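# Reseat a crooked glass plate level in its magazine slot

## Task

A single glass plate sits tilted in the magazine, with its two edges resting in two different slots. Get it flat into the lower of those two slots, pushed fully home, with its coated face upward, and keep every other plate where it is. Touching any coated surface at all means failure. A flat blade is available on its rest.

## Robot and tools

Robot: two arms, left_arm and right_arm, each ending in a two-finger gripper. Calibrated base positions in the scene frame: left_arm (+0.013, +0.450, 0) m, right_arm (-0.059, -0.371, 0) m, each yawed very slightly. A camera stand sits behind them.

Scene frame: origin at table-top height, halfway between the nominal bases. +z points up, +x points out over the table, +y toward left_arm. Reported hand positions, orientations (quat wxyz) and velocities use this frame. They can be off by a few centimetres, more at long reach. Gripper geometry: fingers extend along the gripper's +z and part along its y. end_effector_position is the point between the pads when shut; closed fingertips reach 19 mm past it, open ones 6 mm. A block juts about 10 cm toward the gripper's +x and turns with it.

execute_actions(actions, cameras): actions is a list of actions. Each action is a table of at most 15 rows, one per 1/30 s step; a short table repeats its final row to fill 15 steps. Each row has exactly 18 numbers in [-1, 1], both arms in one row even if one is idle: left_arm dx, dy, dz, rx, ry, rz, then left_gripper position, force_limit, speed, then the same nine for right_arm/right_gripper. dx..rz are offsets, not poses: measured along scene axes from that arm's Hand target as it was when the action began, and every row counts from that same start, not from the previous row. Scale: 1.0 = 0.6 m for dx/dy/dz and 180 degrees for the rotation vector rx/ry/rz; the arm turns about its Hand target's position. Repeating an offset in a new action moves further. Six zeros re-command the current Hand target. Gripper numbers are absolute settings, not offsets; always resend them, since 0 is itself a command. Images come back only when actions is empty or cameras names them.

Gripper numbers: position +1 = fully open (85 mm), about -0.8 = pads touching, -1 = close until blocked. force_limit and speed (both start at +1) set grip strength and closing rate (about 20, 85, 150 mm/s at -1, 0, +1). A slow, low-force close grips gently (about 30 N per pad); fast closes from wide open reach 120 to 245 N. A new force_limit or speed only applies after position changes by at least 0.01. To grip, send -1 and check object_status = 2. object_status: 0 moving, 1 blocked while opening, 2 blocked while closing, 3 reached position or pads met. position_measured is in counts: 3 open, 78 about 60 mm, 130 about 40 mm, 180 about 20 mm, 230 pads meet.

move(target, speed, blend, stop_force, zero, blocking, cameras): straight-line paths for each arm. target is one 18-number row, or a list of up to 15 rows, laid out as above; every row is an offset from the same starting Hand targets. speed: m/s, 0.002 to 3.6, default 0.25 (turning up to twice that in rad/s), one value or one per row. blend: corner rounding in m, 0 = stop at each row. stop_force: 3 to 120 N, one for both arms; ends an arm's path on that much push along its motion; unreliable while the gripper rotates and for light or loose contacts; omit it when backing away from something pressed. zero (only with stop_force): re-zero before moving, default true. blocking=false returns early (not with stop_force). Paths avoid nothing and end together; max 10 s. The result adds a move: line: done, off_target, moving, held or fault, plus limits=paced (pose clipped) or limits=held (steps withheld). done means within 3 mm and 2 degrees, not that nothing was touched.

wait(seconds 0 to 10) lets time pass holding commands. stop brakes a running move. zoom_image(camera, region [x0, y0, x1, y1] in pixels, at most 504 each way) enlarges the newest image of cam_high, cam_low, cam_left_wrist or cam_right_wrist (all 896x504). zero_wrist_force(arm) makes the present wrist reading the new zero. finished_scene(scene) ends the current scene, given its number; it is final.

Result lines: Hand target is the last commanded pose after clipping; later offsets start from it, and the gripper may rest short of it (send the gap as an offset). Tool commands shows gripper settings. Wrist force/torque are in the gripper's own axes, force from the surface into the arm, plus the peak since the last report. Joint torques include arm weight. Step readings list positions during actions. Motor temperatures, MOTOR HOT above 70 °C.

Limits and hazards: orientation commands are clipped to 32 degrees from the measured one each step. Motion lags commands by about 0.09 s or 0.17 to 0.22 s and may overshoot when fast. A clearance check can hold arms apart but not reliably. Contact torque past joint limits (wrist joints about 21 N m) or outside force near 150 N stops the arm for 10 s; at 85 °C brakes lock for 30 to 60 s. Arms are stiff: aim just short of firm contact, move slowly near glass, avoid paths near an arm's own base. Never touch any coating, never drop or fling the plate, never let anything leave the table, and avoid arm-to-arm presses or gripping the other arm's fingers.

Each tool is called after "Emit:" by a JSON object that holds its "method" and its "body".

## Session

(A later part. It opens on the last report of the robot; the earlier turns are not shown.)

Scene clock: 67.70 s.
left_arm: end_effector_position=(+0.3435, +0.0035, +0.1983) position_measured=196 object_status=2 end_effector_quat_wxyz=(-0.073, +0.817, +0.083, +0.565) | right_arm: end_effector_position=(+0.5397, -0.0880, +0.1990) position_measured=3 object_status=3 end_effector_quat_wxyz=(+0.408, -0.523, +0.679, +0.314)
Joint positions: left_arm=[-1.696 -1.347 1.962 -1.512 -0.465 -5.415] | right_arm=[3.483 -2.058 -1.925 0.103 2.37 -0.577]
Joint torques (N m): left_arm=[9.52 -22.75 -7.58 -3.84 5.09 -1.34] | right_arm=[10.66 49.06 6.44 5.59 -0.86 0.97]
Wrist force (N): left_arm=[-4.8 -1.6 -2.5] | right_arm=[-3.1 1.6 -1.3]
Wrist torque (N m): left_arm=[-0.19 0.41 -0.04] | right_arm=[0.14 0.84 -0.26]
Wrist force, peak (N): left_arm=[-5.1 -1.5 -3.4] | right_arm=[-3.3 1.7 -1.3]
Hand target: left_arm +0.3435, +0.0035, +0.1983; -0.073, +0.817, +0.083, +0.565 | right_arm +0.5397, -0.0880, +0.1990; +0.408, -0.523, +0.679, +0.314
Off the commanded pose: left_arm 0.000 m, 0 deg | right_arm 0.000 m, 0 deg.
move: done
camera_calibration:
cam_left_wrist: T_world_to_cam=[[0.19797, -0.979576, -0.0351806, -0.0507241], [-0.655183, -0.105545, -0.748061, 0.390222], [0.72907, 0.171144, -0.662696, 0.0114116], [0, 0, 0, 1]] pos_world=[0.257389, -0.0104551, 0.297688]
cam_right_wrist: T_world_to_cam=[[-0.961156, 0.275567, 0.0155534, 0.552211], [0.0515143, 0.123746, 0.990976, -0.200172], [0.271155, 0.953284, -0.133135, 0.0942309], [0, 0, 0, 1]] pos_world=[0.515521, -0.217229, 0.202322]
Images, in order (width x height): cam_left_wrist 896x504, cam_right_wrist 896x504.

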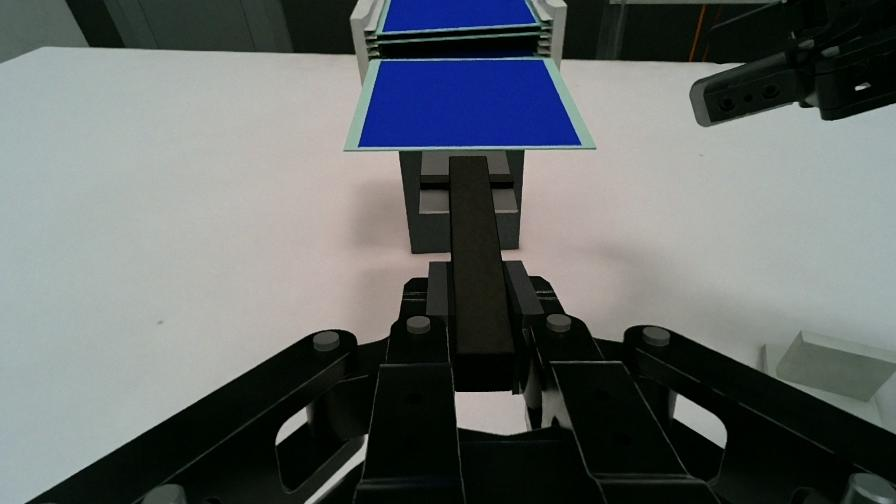

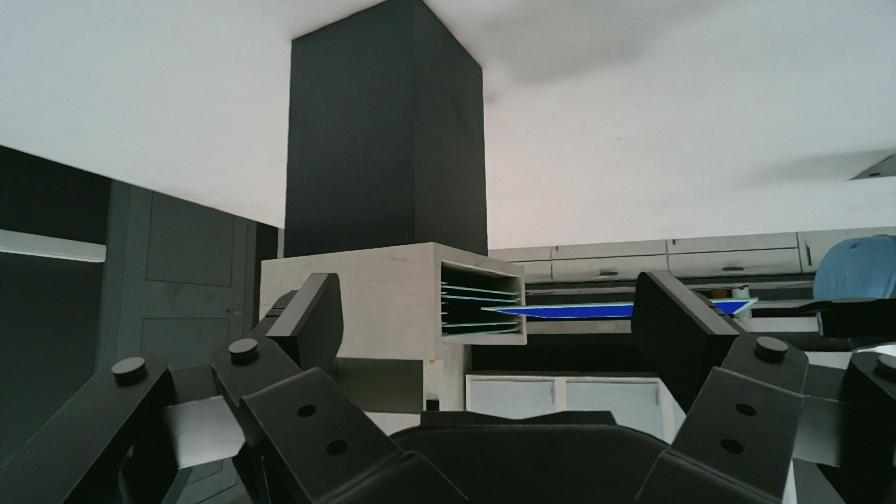

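Emit:
{"method": "move", "body": {"target": [0.01555, 0.00675, -0.00467, -0.01273, -0.00287, 0.00278, -1, -0.2, -1, 0, 0, 0, 0, 0, 0, 1, 1, 1], "speed": 0.02, "cameras": ["cam_left_wrist", "cam_right_wrist"]}}

Emit:
{"method": "zoom_image", "body": {"camera": "cam_left_wrist", "region": [345, 5, 405, 75]}}

Emit:
{"method": "zoom_image", "body": {"camera": "cam_left_wrist", "region": [510, 5, 570, 75]}}

Emit:
{"method": "zoom_image", "body": {"camera": "cam_left_wrist", "region": [335, 110, 375, 160]}}

Emit:
{"method": "zoom_image", "body": {"camera": "cam_left_wrist", "region": [570, 110, 610, 160]}}

Emit:
{"method": "zoom_image", "body": {"camera": "cam_right_wrist", "region": [436, 280, 506, 335]}}

Emit:
{"method": "zoom_image", "body": {"camera": "cam_right_wrist", "region": [500, 280, 570, 335]}}

Scene clock: 72.50 s.
left_arm: end_effector_position=(+0.3529, +0.0076, +0.1954) position_measured=196 object_status=2 end_effector_quat_wxyz=(-0.058, +0.816, +0.098, +0.567) | right_arm: end_effector_position=(+0.5397, -0.0880, +0.1990) position_measured=3 object_status=3 end_effector_quat_wxyz=(+0.408, -0.523, +0.679, +0.314)
Joint positions: left_arm=[-1.678 -1.351 1.986 -1.571 -0.45 -5.416] | right_arm=[3.483 -2.058 -1.925 0.103 2.37 -0.577]
Joint torques (N m): left_arm=[-4.3 -44.56 -21.88 1.1 3.05 1.47] | right_arm=[10.23 48.46 5.85 5.54 -0.81 1.04]
Wrist force (N): left_arm=[-5.0 -1.7 -2.5] | right_arm=[-3.1 1.6 -1.2]
Wrist torque (N m): left_arm=[-0.20 0.45 -0.04] | right_arm=[0.12 0.83 -0.26]
Wrist force, peak (N): left_arm=[-5.2 -1.3 -3.2] | right_arm=[-3.3 1.6 -1.4]
Hand target: left_arm +0.3528, +0.0075, +0.1955; -0.059, +0.816, +0.098, +0.567 | right_arm +0.5397, -0.0880, +0.1990; +0.408, -0.523, +0.679, +0.314
Off the commanded pose: left_arm 0.000 m, 0 deg | right_arm 0.000 m, 0 deg.
move: done
camera_calibration:
cam_left_wrist: T_world_to_cam=[[0.206695, -0.978387, 0.00598405, -0.0597037], [-0.647331, -0.141337, -0.748991, 0.392382], [0.733648, 0.150939, -0.662554, 0.000468381], [0, 0, 0, 1]] pos_world=[0.265997, -0.00302598, 0.294558]
cam_right_wrist: T_world_to_cam=[[-0.961156, 0.275567, 0.0155534, 0.552211], [0.0515143, 0.123746, 0.990976, -0.200172], [0.271155, 0.953284, -0.133135, 0.0942309], [0, 0, 0, 1]] pos_world=[0.515521, -0.217229, 0.202322]
Images, in order (width x height): cam_left_wrist 896x504, cam_right_wrist 896x504.

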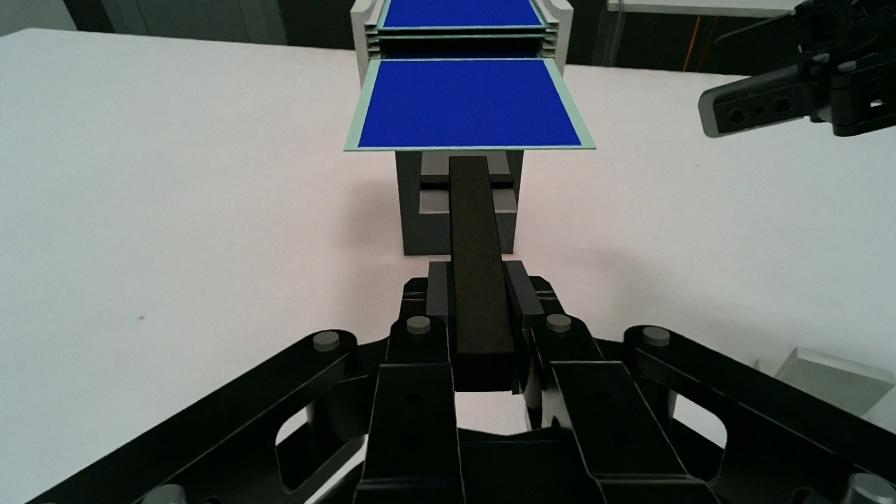

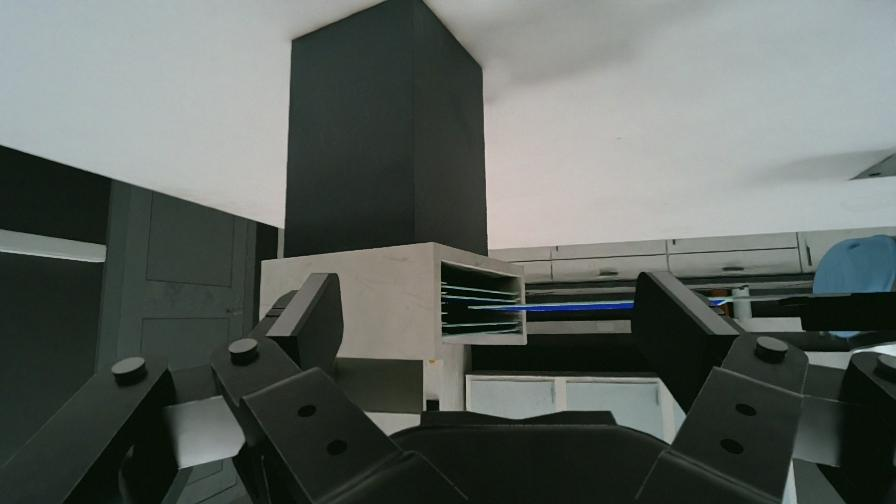

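Scaled by 7.200 from the camera's 896x504 image, which has a finer 1280x720 frame.

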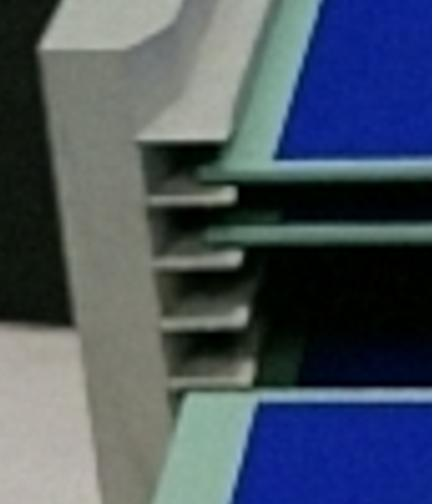

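Scaled by 7.200 from the camera's 896x504 image, which has a finer 1280x720 frame.

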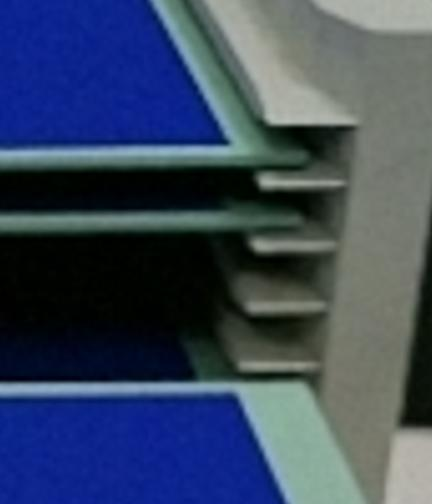

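Scaled by 10.080 from the camera's 896x504 image, which has a finer 1280x720 frame.

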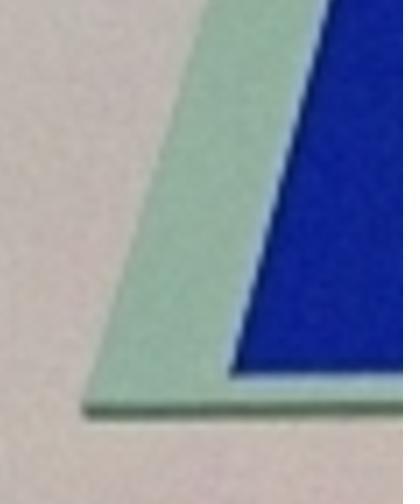

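Scaled by 10.080 from the camera's 896x504 image, which has a finer 1280x720 frame.

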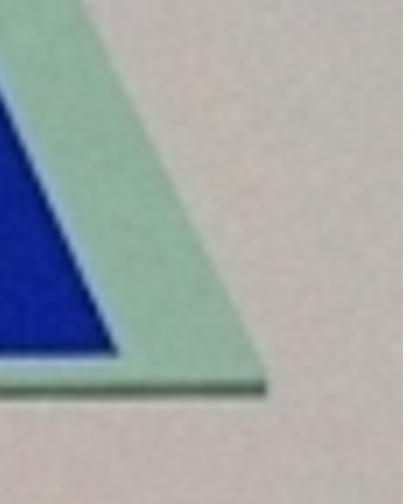

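Scaled by 7.200 from the camera's 896x504 image, which has a finer 1280x720 frame.

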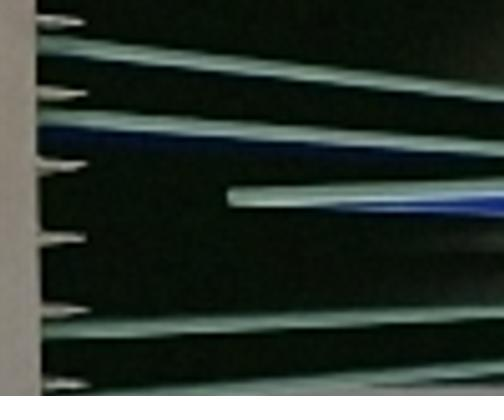

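Scaled by 7.200 from the camera's 896x504 image, which has a finer 1280x720 frame.

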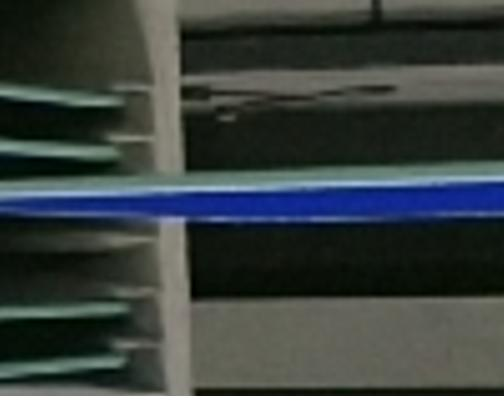

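Emit:
{"method": "move", "body": {"target": [0.0229, 0.00452, 0.00045, -0.00081, -0.00019, 0, -1, -0.2, -1, 0, 0, 0, 0, 0, 0, 1, 1, 1], "speed": 0.03, "stop_force": 5, "cameras": ["cam_left_wrist", "cam_right_wrist"]}}

Emit:
{"method": "zoom_image", "body": {"camera": "cam_left_wrist", "region": [340, 5, 400, 75]}}

Emit:
{"method": "zoom_image", "body": {"camera": "cam_left_wrist", "region": [515, 5, 575, 75]}}

Emit:
{"method": "zoom_image", "body": {"camera": "cam_right_wrist", "region": [436, 280, 506, 335]}}

Emit:
{"method": "zoom_image", "body": {"camera": "cam_right_wrist", "region": [490, 280, 560, 335]}}

Scene clock: 75.17 s.
left_arm: end_effector_position=(+0.3666, +0.0102, +0.1957) position_measured=196 object_status=2 end_effector_quat_wxyz=(-0.057, +0.816, +0.099, +0.567) | right_arm: end_effector_position=(+0.5397, -0.0880, +0.1990) position_measured=3 object_status=3 end_effector_quat_wxyz=(+0.408, -0.523, +0.679, +0.314)
Joint positions: left_arm=[-1.65 -1.351 1.998 -1.632 -0.434 -5.363] | right_arm=[3.483 -2.058 -1.925 0.103 2.37 -0.577]
Joint torques (N m): left_arm=[-8.28 -18.35 -34.43 1.19 -0.91 -0.82] | right_arm=[9.94 47.78 6.43 5.73 -0.69 0.92]
Wrist force (N): left_arm=[-4.9 -2.1 -2.5] | right_arm=[-3.1 1.7 -1.4]
Wrist torque (N m): left_arm=[-0.24 0.43 -0.18] | right_arm=[0.14 0.83 -0.25]
Wrist force, peak (N): left_arm=[-5.6 -1.8 -3.3] | right_arm=[-3.2 1.9 -1.4]
Hand target: left_arm +0.3666, +0.0102, +0.1957; -0.057, +0.816, +0.099, +0.567 | right_arm +0.5397, -0.0880, +0.1990; +0.408, -0.523, +0.679, +0.314
Off the commanded pose: left_arm 0.000 m, 0 deg | right_arm 0.000 m, 0 deg.
move: done
camera_calibration:
cam_left_wrist: T_world_to_cam=[[0.206662, -0.978377, 0.00831927, -0.0604539], [-0.646886, -0.143011, -0.749057, 0.401703], [0.73405, 0.14942, -0.662454, -0.00987244], [0, 0, 0, 1]] pos_world=[0.279597, -0.000223788, 0.294862]
cam_right_wrist: T_world_to_cam=[[-0.961156, 0.275567, 0.0155534, 0.552211], [0.0515143, 0.123746, 0.990976, -0.200172], [0.271155, 0.953284, -0.133135, 0.0942309], [0, 0, 0, 1]] pos_world=[0.515521, -0.217229, 0.202322]
Images, in order (width x height): cam_left_wrist 896x504, cam_right_wrist 896x504.

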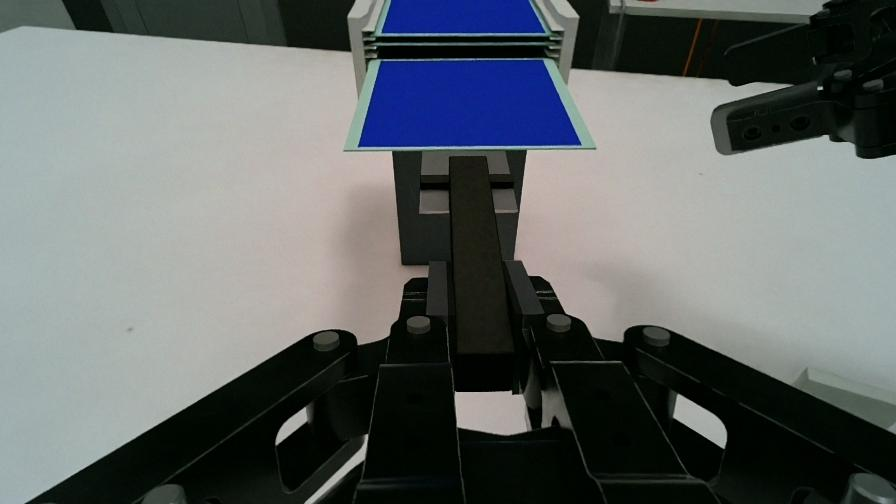

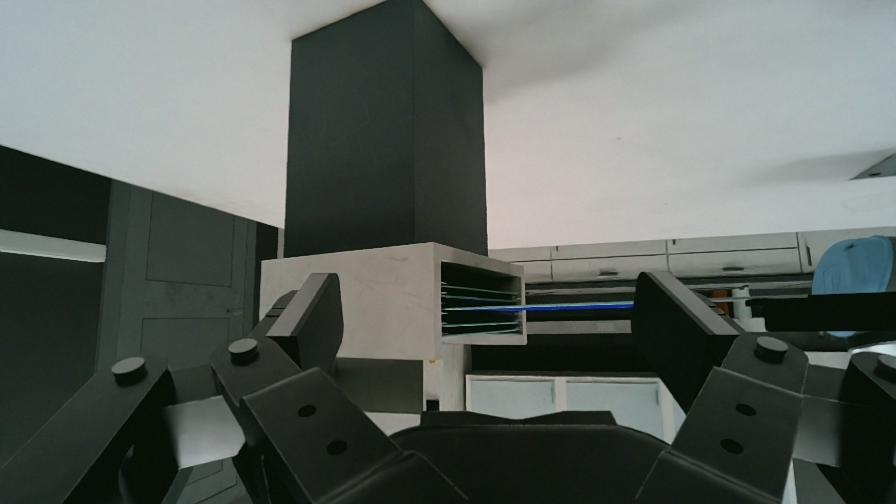

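Scaled by 7.200 from the camera's 896x504 image, which has a finer 1280x720 frame.

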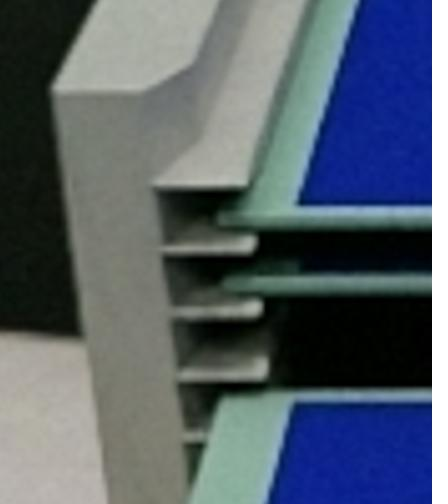

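Scaled by 7.200 from the camera's 896x504 image, which has a finer 1280x720 frame.

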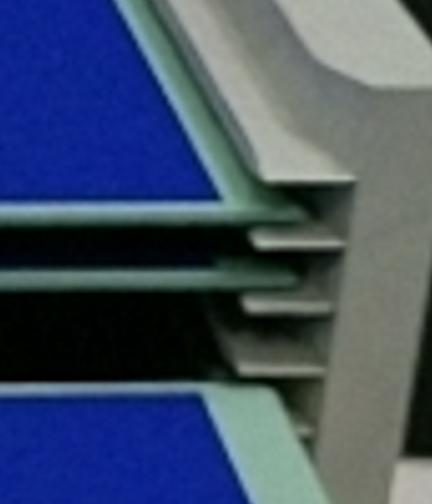

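Scaled by 7.200 from the camera's 896x504 image, which has a finer 1280x720 frame.

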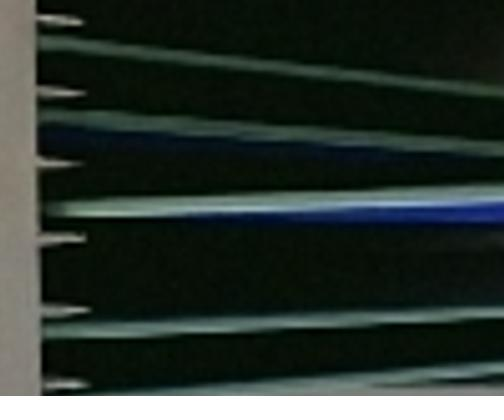

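Scaled by 7.200 from the camera's 896x504 image, which has a finer 1280x720 frame.

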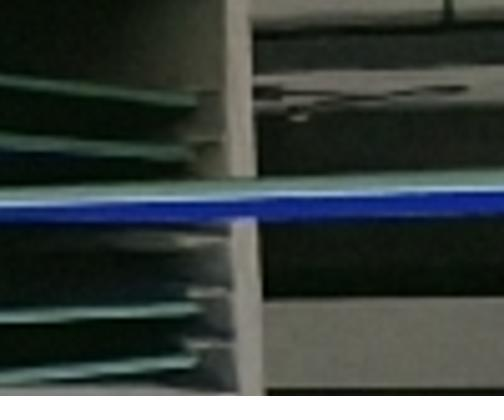

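Emit:
{"method": "move", "body": {"target": [0.0197, 0.0036, 0.00167, 0.00132, 0.00172, 0, -1, -0.2, -1, 0, 0, 0, 0, 0, 0, 1, 1, 1], "speed": 0.02, "stop_force": 5, "cameras": ["cam_left_wrist", "cam_right_wrist"]}}

Emit:
{"method": "zoom_image", "body": {"camera": "cam_left_wrist", "region": [340, 10, 400, 80]}}

Emit:
{"method": "zoom_image", "body": {"camera": "cam_left_wrist", "region": [515, 10, 575, 80]}}

Emit:
{"method": "zoom_image", "body": {"camera": "cam_right_wrist", "region": [436, 280, 506, 335]}}

Emit:
{"method": "zoom_image", "body": {"camera": "cam_right_wrist", "region": [490, 280, 560, 335]}}

Emit:
{"method": "zoom_image", "body": {"camera": "cam_right_wrist", "region": [560, 280, 630, 335]}}

Scene clock: 77.80 s.
left_arm: end_effector_position=(+0.3784, +0.0124, +0.1967) position_measured=196 object_status=2 end_effector_quat_wxyz=(-0.059, +0.817, +0.098, +0.565) | right_arm: end_effector_position=(+0.5397, -0.0880, +0.1990) position_measured=3 object_status=3 end_effector_quat_wxyz=(+0.408, -0.523, +0.679, +0.314)
Joint positions: left_arm=[-1.625 -1.35 2.003 -1.687 -0.425 -5.305] | right_arm=[3.483 -2.058 -1.925 0.103 2.37 -0.577]
Joint torques (N m): left_arm=[-8.89 -33.52 -20.8 1.01 -0.75 -1.37] | right_arm=[10.26 47.35 6.98 5.6 -0.79 0.87]
Wrist force (N): left_arm=[-4.9 -1.9 -2.3] | right_arm=[-3.1 1.8 -1.4]
Wrist torque (N m): left_arm=[-0.22 0.44 -0.18] | right_arm=[0.16 0.84 -0.26]
Wrist force, peak (N): left_arm=[-5.3 -1.9 -3.0] | right_arm=[-3.1 2.0 -1.4]
Hand target: left_arm +0.3784, +0.0124, +0.1967; -0.059, +0.817, +0.098, +0.565 | right_arm +0.5397, -0.0880, +0.1990; +0.408, -0.523, +0.679, +0.314
Off the commanded pose: left_arm 0.000 m, 0 deg | right_arm 0.000 m, 0 deg.
move: done
camera_calibration:
cam_left_wrist: T_world_to_cam=[[0.206641, -0.978412, 0.00309473, -0.0597177], [-0.650986, -0.139848, -0.746096, 0.411272], [0.730422, 0.152159, -0.665831, -0.0163324], [0, 0, 0, 1]] pos_world=[0.292002, 0.00157224, 0.296158]
cam_right_wrist: T_world_to_cam=[[-0.961156, 0.275567, 0.0155534, 0.552211], [0.0515143, 0.123746, 0.990976, -0.200172], [0.271155, 0.953284, -0.133135, 0.0942309], [0, 0, 0, 1]] pos_world=[0.515521, -0.217229, 0.202322]
Images, in order (width x height): cam_left_wrist 896x504, cam_right_wrist 896x504.

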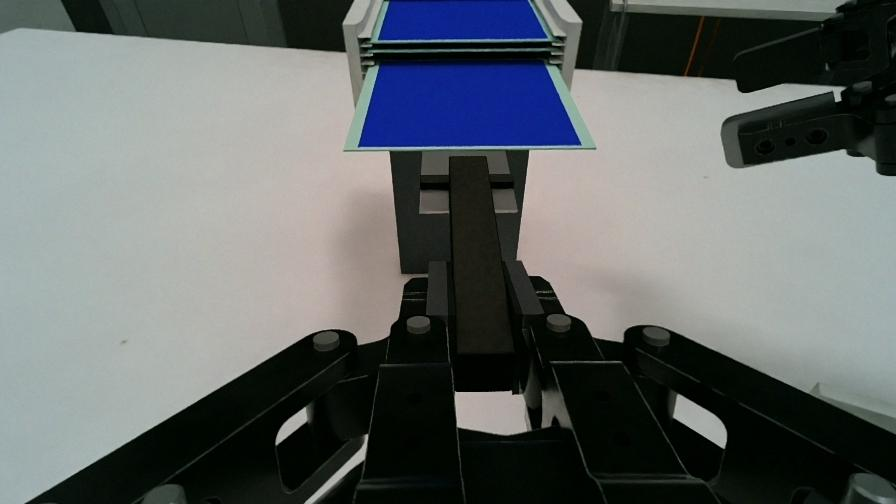

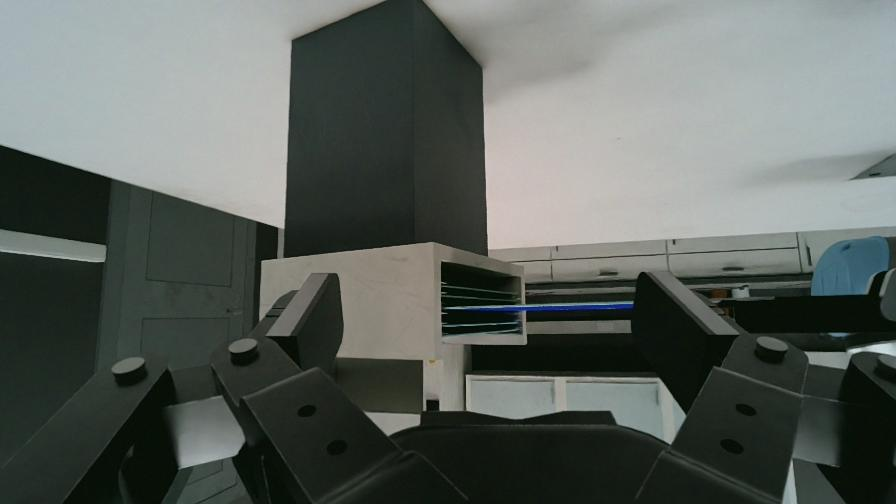

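Scaled by 7.200 from the camera's 896x504 image, which has a finer 1280x720 frame.

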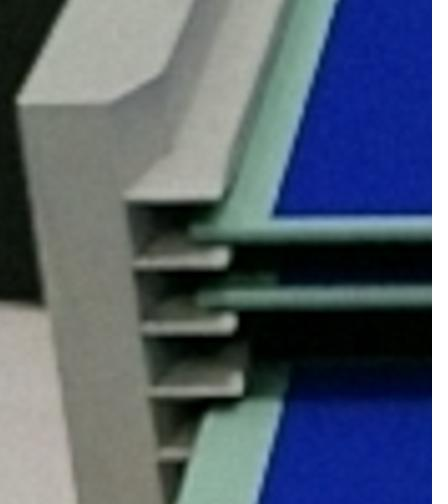

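Scaled by 7.200 from the camera's 896x504 image, which has a finer 1280x720 frame.

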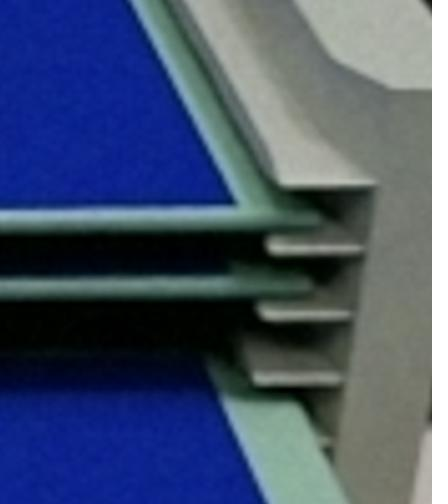

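Scaled by 7.200 from the camera's 896x504 image, which has a finer 1280x720 frame.

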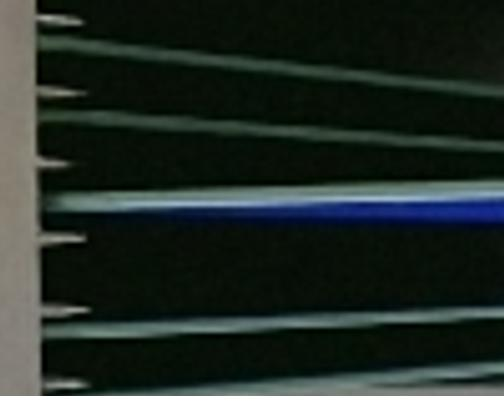

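Scaled by 7.200 from the camera's 896x504 image, which has a finer 1280x720 frame.

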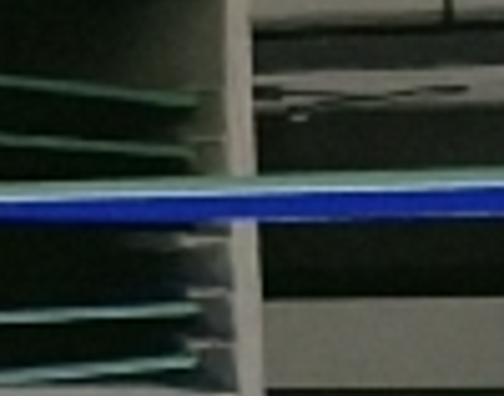

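Scaled by 7.200 from the camera's 896x504 image, which has a finer 1280x720 frame.

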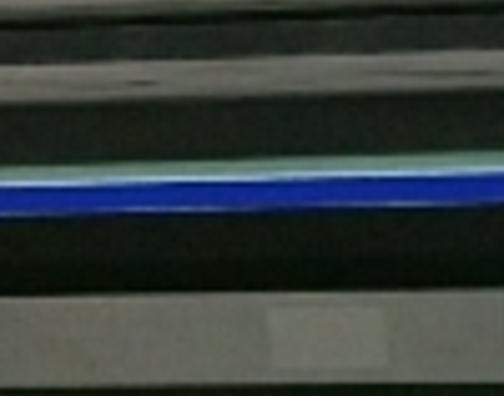

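Emit:
{"method": "move", "body": {"target": [0.0567, 0.01385, 0.00096, 0, 0, 0, -1, -0.2, -1, 0, 0, 0, 0, 0, 0, 1, 1, 1], "speed": 0.05, "stop_force": 5, "cameras": ["cam_left_wrist", "cam_right_wrist"]}}

Emit:
{"method": "zoom_image", "body": {"camera": "cam_left_wrist", "region": [320, 20, 400, 120]}}

Emit:
{"method": "zoom_image", "body": {"camera": "cam_left_wrist", "region": [525, 20, 605, 120]}}

Emit:
{"method": "zoom_image", "body": {"camera": "cam_right_wrist", "region": [436, 280, 506, 335]}}

Emit:
{"method": "zoom_image", "body": {"camera": "cam_right_wrist", "region": [490, 280, 560, 335]}}

Emit:
{"method": "zoom_image", "body": {"camera": "cam_right_wrist", "region": [560, 280, 630, 335]}}

Scene clock: 80.50 s.
left_arm: end_effector_position=(+0.4124, +0.0207, +0.1973) position_measured=196 object_status=2 end_effector_quat_wxyz=(-0.059, +0.817, +0.098, +0.565) | right_arm: end_effector_position=(+0.5397, -0.0880, +0.1990) position_measured=3 object_status=3 end_effector_quat_wxyz=(+0.408, -0.523, +0.679, +0.314)
Joint positions: left_arm=[-1.555 -1.339 2.029 -1.867 -0.394 -5.149] | right_arm=[3.483 -2.058 -1.925 0.103 2.37 -0.577]
Joint torques (N m): left_arm=[-8.26 -46.66 -34.08 0.39 -0.76 1.45] | right_arm=[9.85 46.9 7.1 5.57 -0.74 0.86]
Wrist force (N): left_arm=[-4.6 -2.0 -2.5] | right_arm=[-3.2 1.7 -1.3]
Wrist torque (N m): left_arm=[-0.24 0.40 -0.18] | right_arm=[0.15 0.85 -0.26]
Wrist force, peak (N): left_arm=[-5.2 -1.1 -4.3] | right_arm=[-3.2 1.8 -1.6]
Hand target: left_arm +0.4124, +0.0207, +0.1973; -0.059, +0.817, +0.098, +0.565 | right_arm +0.5397, -0.0880, +0.1990; +0.408, -0.523, +0.679, +0.314
Off the commanded pose: left_arm 0.000 m, 0 deg | right_arm 0.000 m, 0 deg.
move: done
camera_calibration:
cam_left_wrist: T_world_to_cam=[[0.206704, -0.978398, 0.00316838, -0.0586673], [-0.650966, -0.139944, -0.746096, 0.435083], [0.730422, 0.152158, -0.665831, -0.0419636], [0, 0, 0, 1]] pos_world=[0.326002, 0.00987225, 0.296859]
cam_right_wrist: T_world_to_cam=[[-0.961156, 0.275567, 0.0155534, 0.552211], [0.0515143, 0.123746, 0.990976, -0.200172], [0.271155, 0.953284, -0.133135, 0.0942309], [0, 0, 0, 1]] pos_world=[0.515521, -0.217229, 0.202322]
Images, in order (width x height): cam_left_wrist 896x504, cam_right_wrist 896x504.

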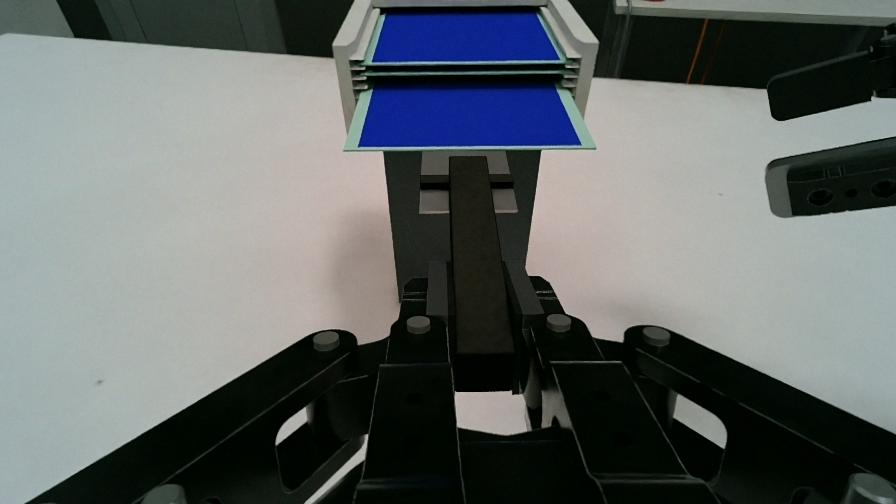

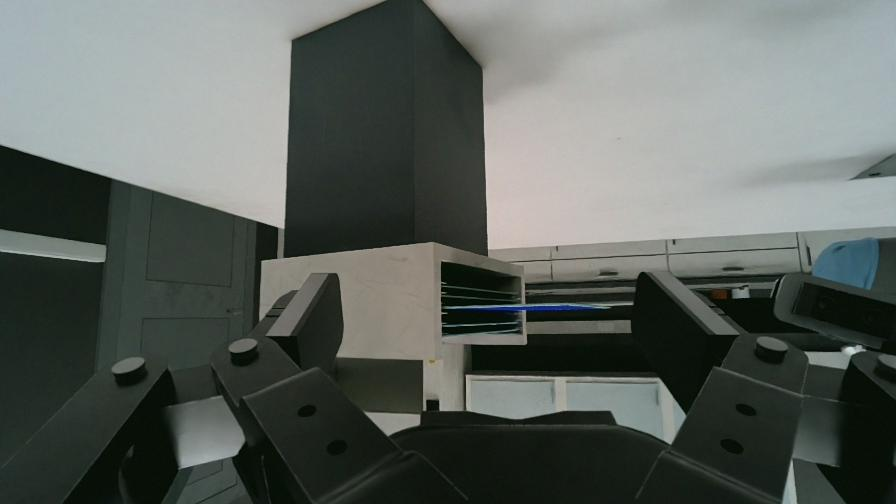

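Scaled by 5.040 from the camera's 896x504 image, which has a finer 1280x720 frame.

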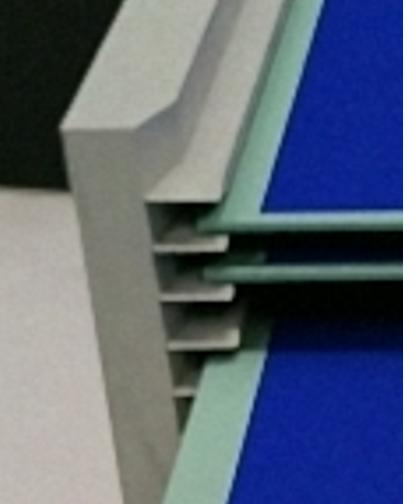

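Scaled by 5.040 from the camera's 896x504 image, which has a finer 1280x720 frame.

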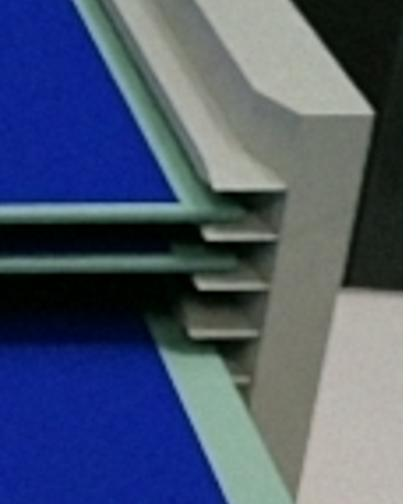

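Scaled by 7.200 from the camera's 896x504 image, which has a finer 1280x720 frame.

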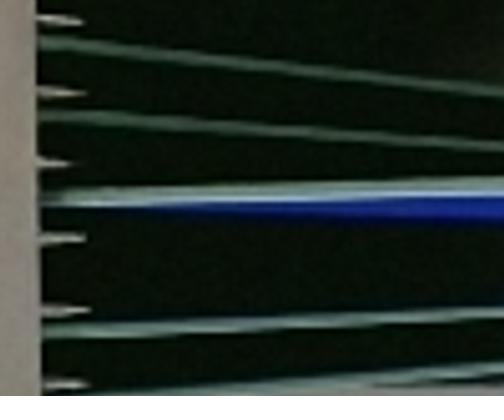

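Scaled by 7.200 from the camera's 896x504 image, which has a finer 1280x720 frame.

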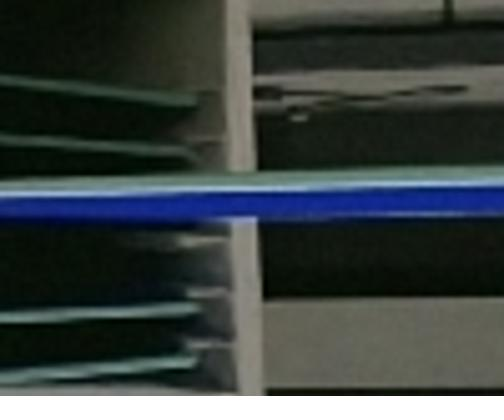

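Scaled by 7.200 from the camera's 896x504 image, which has a finer 1280x720 frame.

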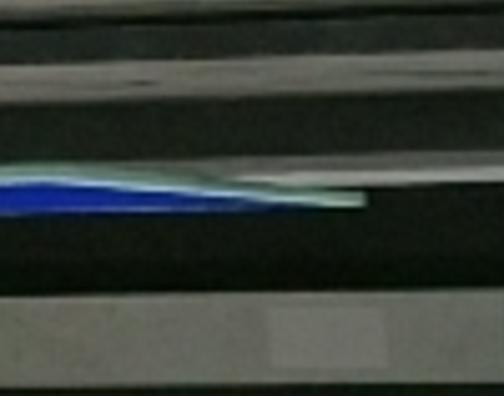

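Emit:
{"method": "move", "body": {"target": [0.0568, 0.0134, 0.0014, 0, 0, 0, -1, -0.2, -1, 0, 0, 0, 0, 0, 0, 1, 1, 1], "speed": 0.05, "stop_force": 5, "cameras": ["cam_left_wrist", "cam_right_wrist"]}}

Emit:
{"method": "zoom_image", "body": {"camera": "cam_left_wrist", "region": [310, 50, 400, 150]}}

Emit:
{"method": "zoom_image", "body": {"camera": "cam_left_wrist", "region": [530, 50, 620, 150]}}

Emit:
{"method": "zoom_image", "body": {"camera": "cam_right_wrist", "region": [436, 280, 506, 335]}}

Emit:
{"method": "zoom_image", "body": {"camera": "cam_right_wrist", "region": [500, 280, 570, 335]}}

Scene clock: 82.63 s.
left_arm: end_effector_position=(+0.4465, +0.0288, +0.1981) position_measured=196 object_status=2 end_effector_quat_wxyz=(-0.059, +0.817, +0.098, +0.565) | right_arm: end_effector_position=(+0.5397, -0.0880, +0.1990) position_measured=3 object_status=3 end_effector_quat_wxyz=(+0.408, -0.523, +0.679, +0.314)
Joint positions: left_arm=[-1.485 -1.314 2.045 -2.075 -0.372 -4.97] | right_arm=[3.483 -2.058 -1.925 0.103 2.37 -0.577]
Joint torques (N m): left_arm=[-8.54 -48.22 -29.74 0.25 -0.6 1.55] | right_arm=[10.19 46.42 6.37 5.57 -0.7 0.82]
Wrist force (N): left_arm=[-4.9 -2.2 -2.5] | right_arm=[-3.1 1.6 -1.5]
Wrist torque (N m): left_arm=[-0.26 0.44 -0.18] | right_arm=[0.13 0.84 -0.26]
Wrist force, peak (N): left_arm=[-5.4 -1.8 -4.0] | right_arm=[-3.2 1.8 -1.6]
Hand target: left_arm +0.4465, +0.0287, +0.1982; -0.059, +0.817, +0.098, +0.565 | right_arm +0.5397, -0.0880, +0.1990; +0.408, -0.523, +0.679, +0.314
Off the commanded pose: left_arm 0.000 m, 0 deg | right_arm 0.000 m, 0 deg.
move: done
camera_calibration:
cam_left_wrist: T_world_to_cam=[[0.206641, -0.978412, 0.00309473, -0.0577486], [-0.650986, -0.139848, -0.746096, 0.459017], [0.730422, 0.152159, -0.665831, -0.0675708], [0, 0, 0, 1]] pos_world=[0.360102, 0.0179722, 0.297658]
cam_right_wrist: T_world_to_cam=[[-0.961156, 0.275567, 0.0155534, 0.552211], [0.0515143, 0.123746, 0.990976, -0.200172], [0.271155, 0.953284, -0.133135, 0.0942309], [0, 0, 0, 1]] pos_world=[0.515521, -0.217229, 0.202322]
Images, in order (width x height): cam_left_wrist 896x504, cam_right_wrist 896x504.

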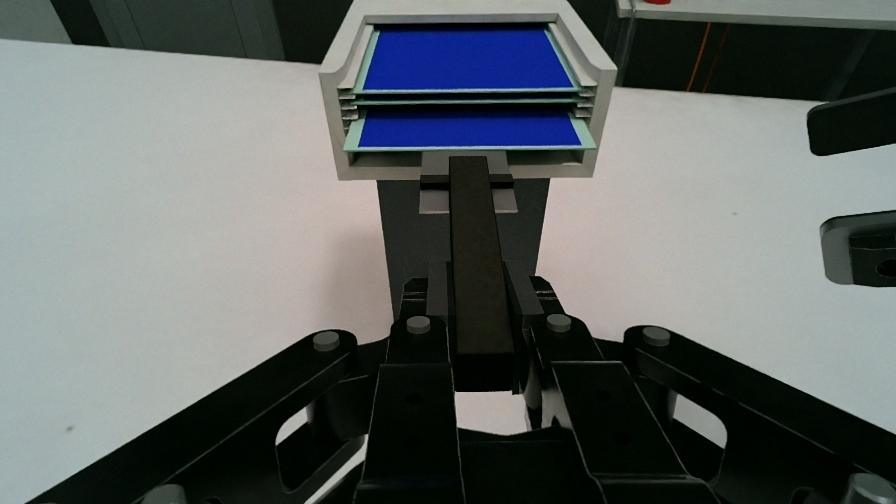

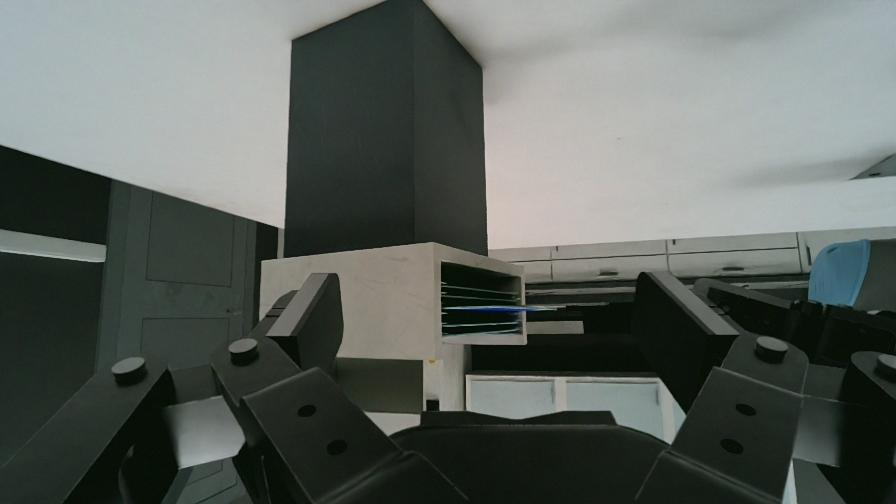

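Scaled by 5.040 from the camera's 896x504 image, which has a finer 1280x720 frame.

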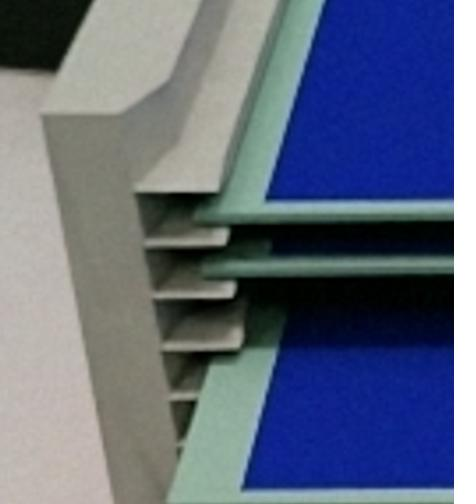

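Scaled by 5.040 from the camera's 896x504 image, which has a finer 1280x720 frame.

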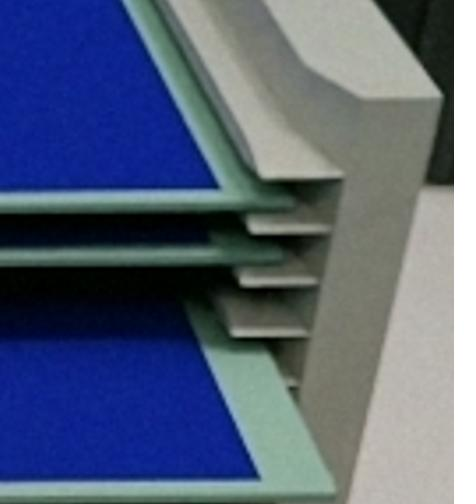

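Scaled by 7.200 from the camera's 896x504 image, which has a finer 1280x720 frame.

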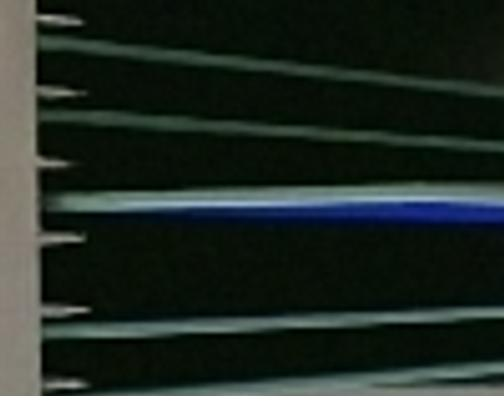

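Scaled by 7.200 from the camera's 896x504 image, which has a finer 1280x720 frame.

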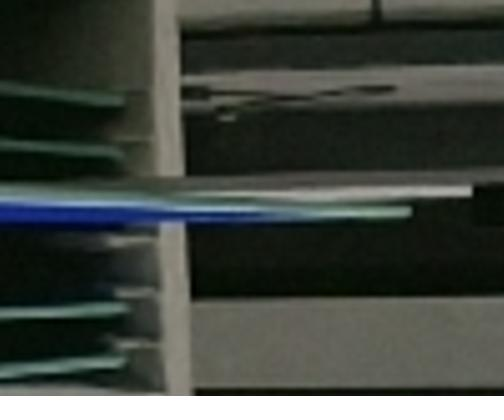

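Emit:
{"method": "move", "body": {"target": [0.0355, 0.009, 0.00085, 0, 0, 0, -1, -0.2, -1, 0, 0, 0, 0, 0, 0, 1, 1, 1], "speed": 0.04, "stop_force": 5, "cameras": ["cam_left_wrist", "cam_right_wrist"]}}

Emit:
{"method": "zoom_image", "body": {"camera": "cam_left_wrist", "region": [300, 80, 380, 180]}}

Emit:
{"method": "zoom_image", "body": {"camera": "cam_left_wrist", "region": [550, 80, 630, 180]}}

Emit:
{"method": "zoom_image", "body": {"camera": "cam_right_wrist", "region": [436, 280, 506, 335]}}

Emit:
{"method": "zoom_image", "body": {"camera": "cam_right_wrist", "region": [490, 280, 560, 335]}}

Scene clock: 84.60 s.
left_arm: end_effector_position=(+0.4678, +0.0342, +0.1986) position_measured=196 object_status=2 end_effector_quat_wxyz=(-0.059, +0.817, +0.098, +0.565) | right_arm: end_effector_position=(+0.5397, -0.0880, +0.1990) position_measured=3 object_status=3 end_effector_quat_wxyz=(+0.408, -0.523, +0.679, +0.314)
Joint positions: left_arm=[-1.441 -1.291 2.05 -2.215 -0.365 -4.85] | right_arm=[3.483 -2.058 -1.925 0.103 2.37 -0.577]
Joint torques (N m): left_arm=[-8.3 -49.2 -23.16 0.25 -0.53 1.49] | right_arm=[9.78 46.19 6.87 5.51 -0.73 0.77]
Wrist force (N): left_arm=[-4.6 -1.9 -2.5] | right_arm=[-3.0 1.7 -1.4]
Wrist torque (N m): left_arm=[-0.23 0.40 -0.19] | right_arm=[0.15 0.81 -0.25]
Wrist force, peak (N): left_arm=[-5.4 -1.8 -3.4] | right_arm=[-3.1 1.8 -1.7]
Hand target: left_arm +0.4678, +0.0341, +0.1987; -0.059, +0.817, +0.098, +0.565 | right_arm +0.5397, -0.0880, +0.1990; +0.408, -0.523, +0.679, +0.314
Off the commanded pose: left_arm 0.000 m, 0 deg | right_arm 0.000 m, 0 deg.
move: done
camera_calibration:
cam_left_wrist: T_world_to_cam=[[0.206704, -0.978398, 0.00316838, -0.0569145], [-0.650966, -0.139944, -0.746096, 0.474005], [0.730422, 0.152158, -0.665831, -0.0836176], [0, 0, 0, 1]] pos_world=[0.381402, 0.0233723, 0.298159]
cam_right_wrist: T_world_to_cam=[[-0.961156, 0.275567, 0.0155534, 0.552211], [0.0515143, 0.123746, 0.990976, -0.200172], [0.271155, 0.953284, -0.133135, 0.0942309], [0, 0, 0, 1]] pos_world=[0.515521, -0.217229, 0.202322]
Images, in order (width x height): cam_left_wrist 896x504, cam_right_wrist 896x504.

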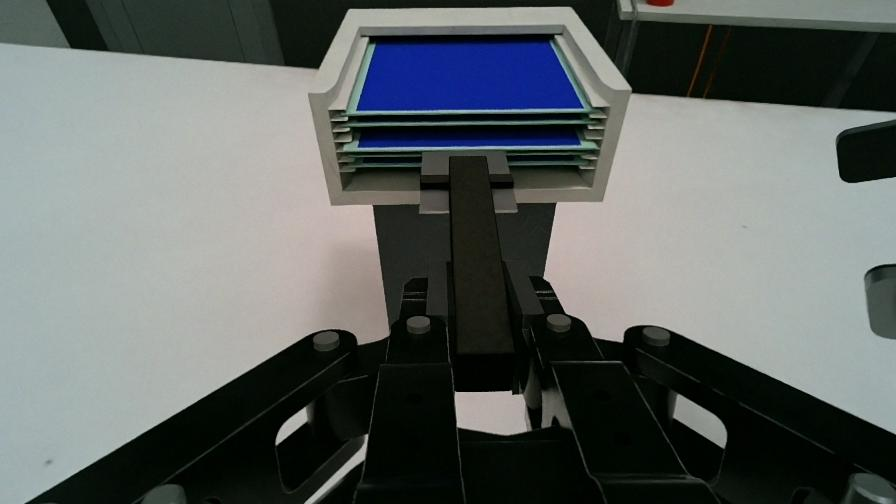

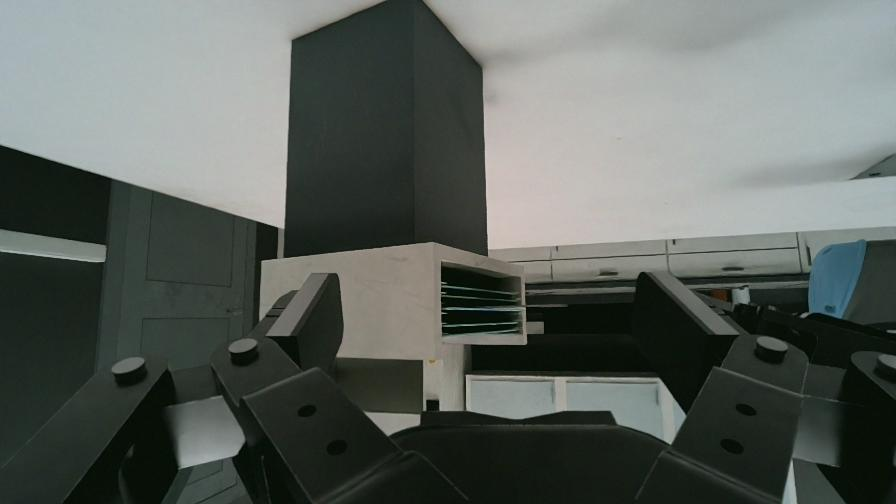

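Scaled by 5.040 from the camera's 896x504 image, which has a finer 1280x720 frame.

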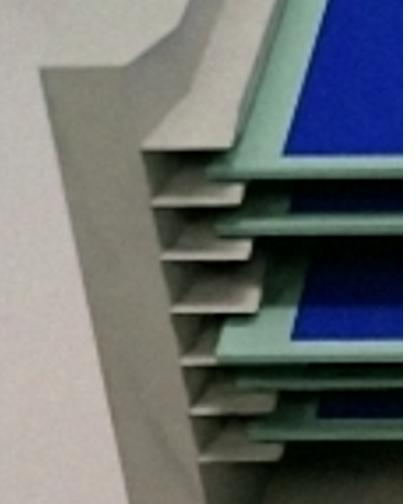

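Scaled by 5.040 from the camera's 896x504 image, which has a finer 1280x720 frame.

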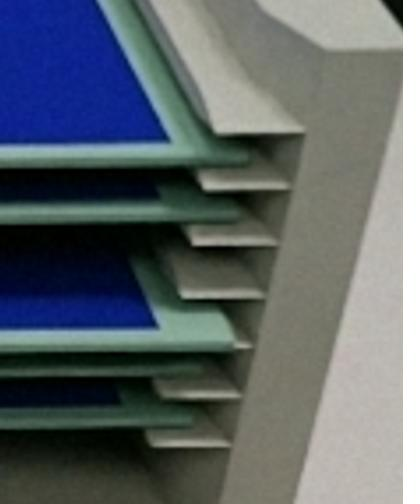

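Scaled by 7.200 from the camera's 896x504 image, which has a finer 1280x720 frame.

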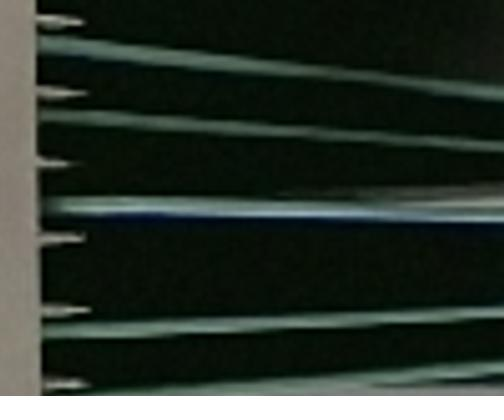

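Scaled by 7.200 from the camera's 896x504 image, which has a finer 1280x720 frame.

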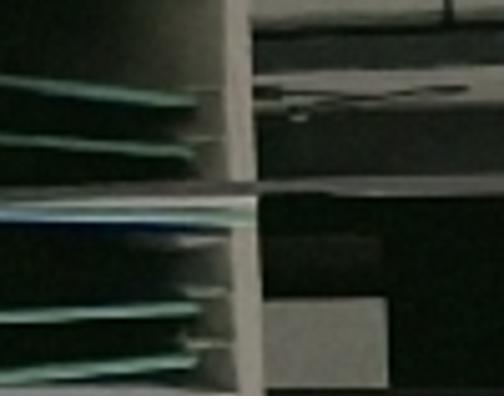

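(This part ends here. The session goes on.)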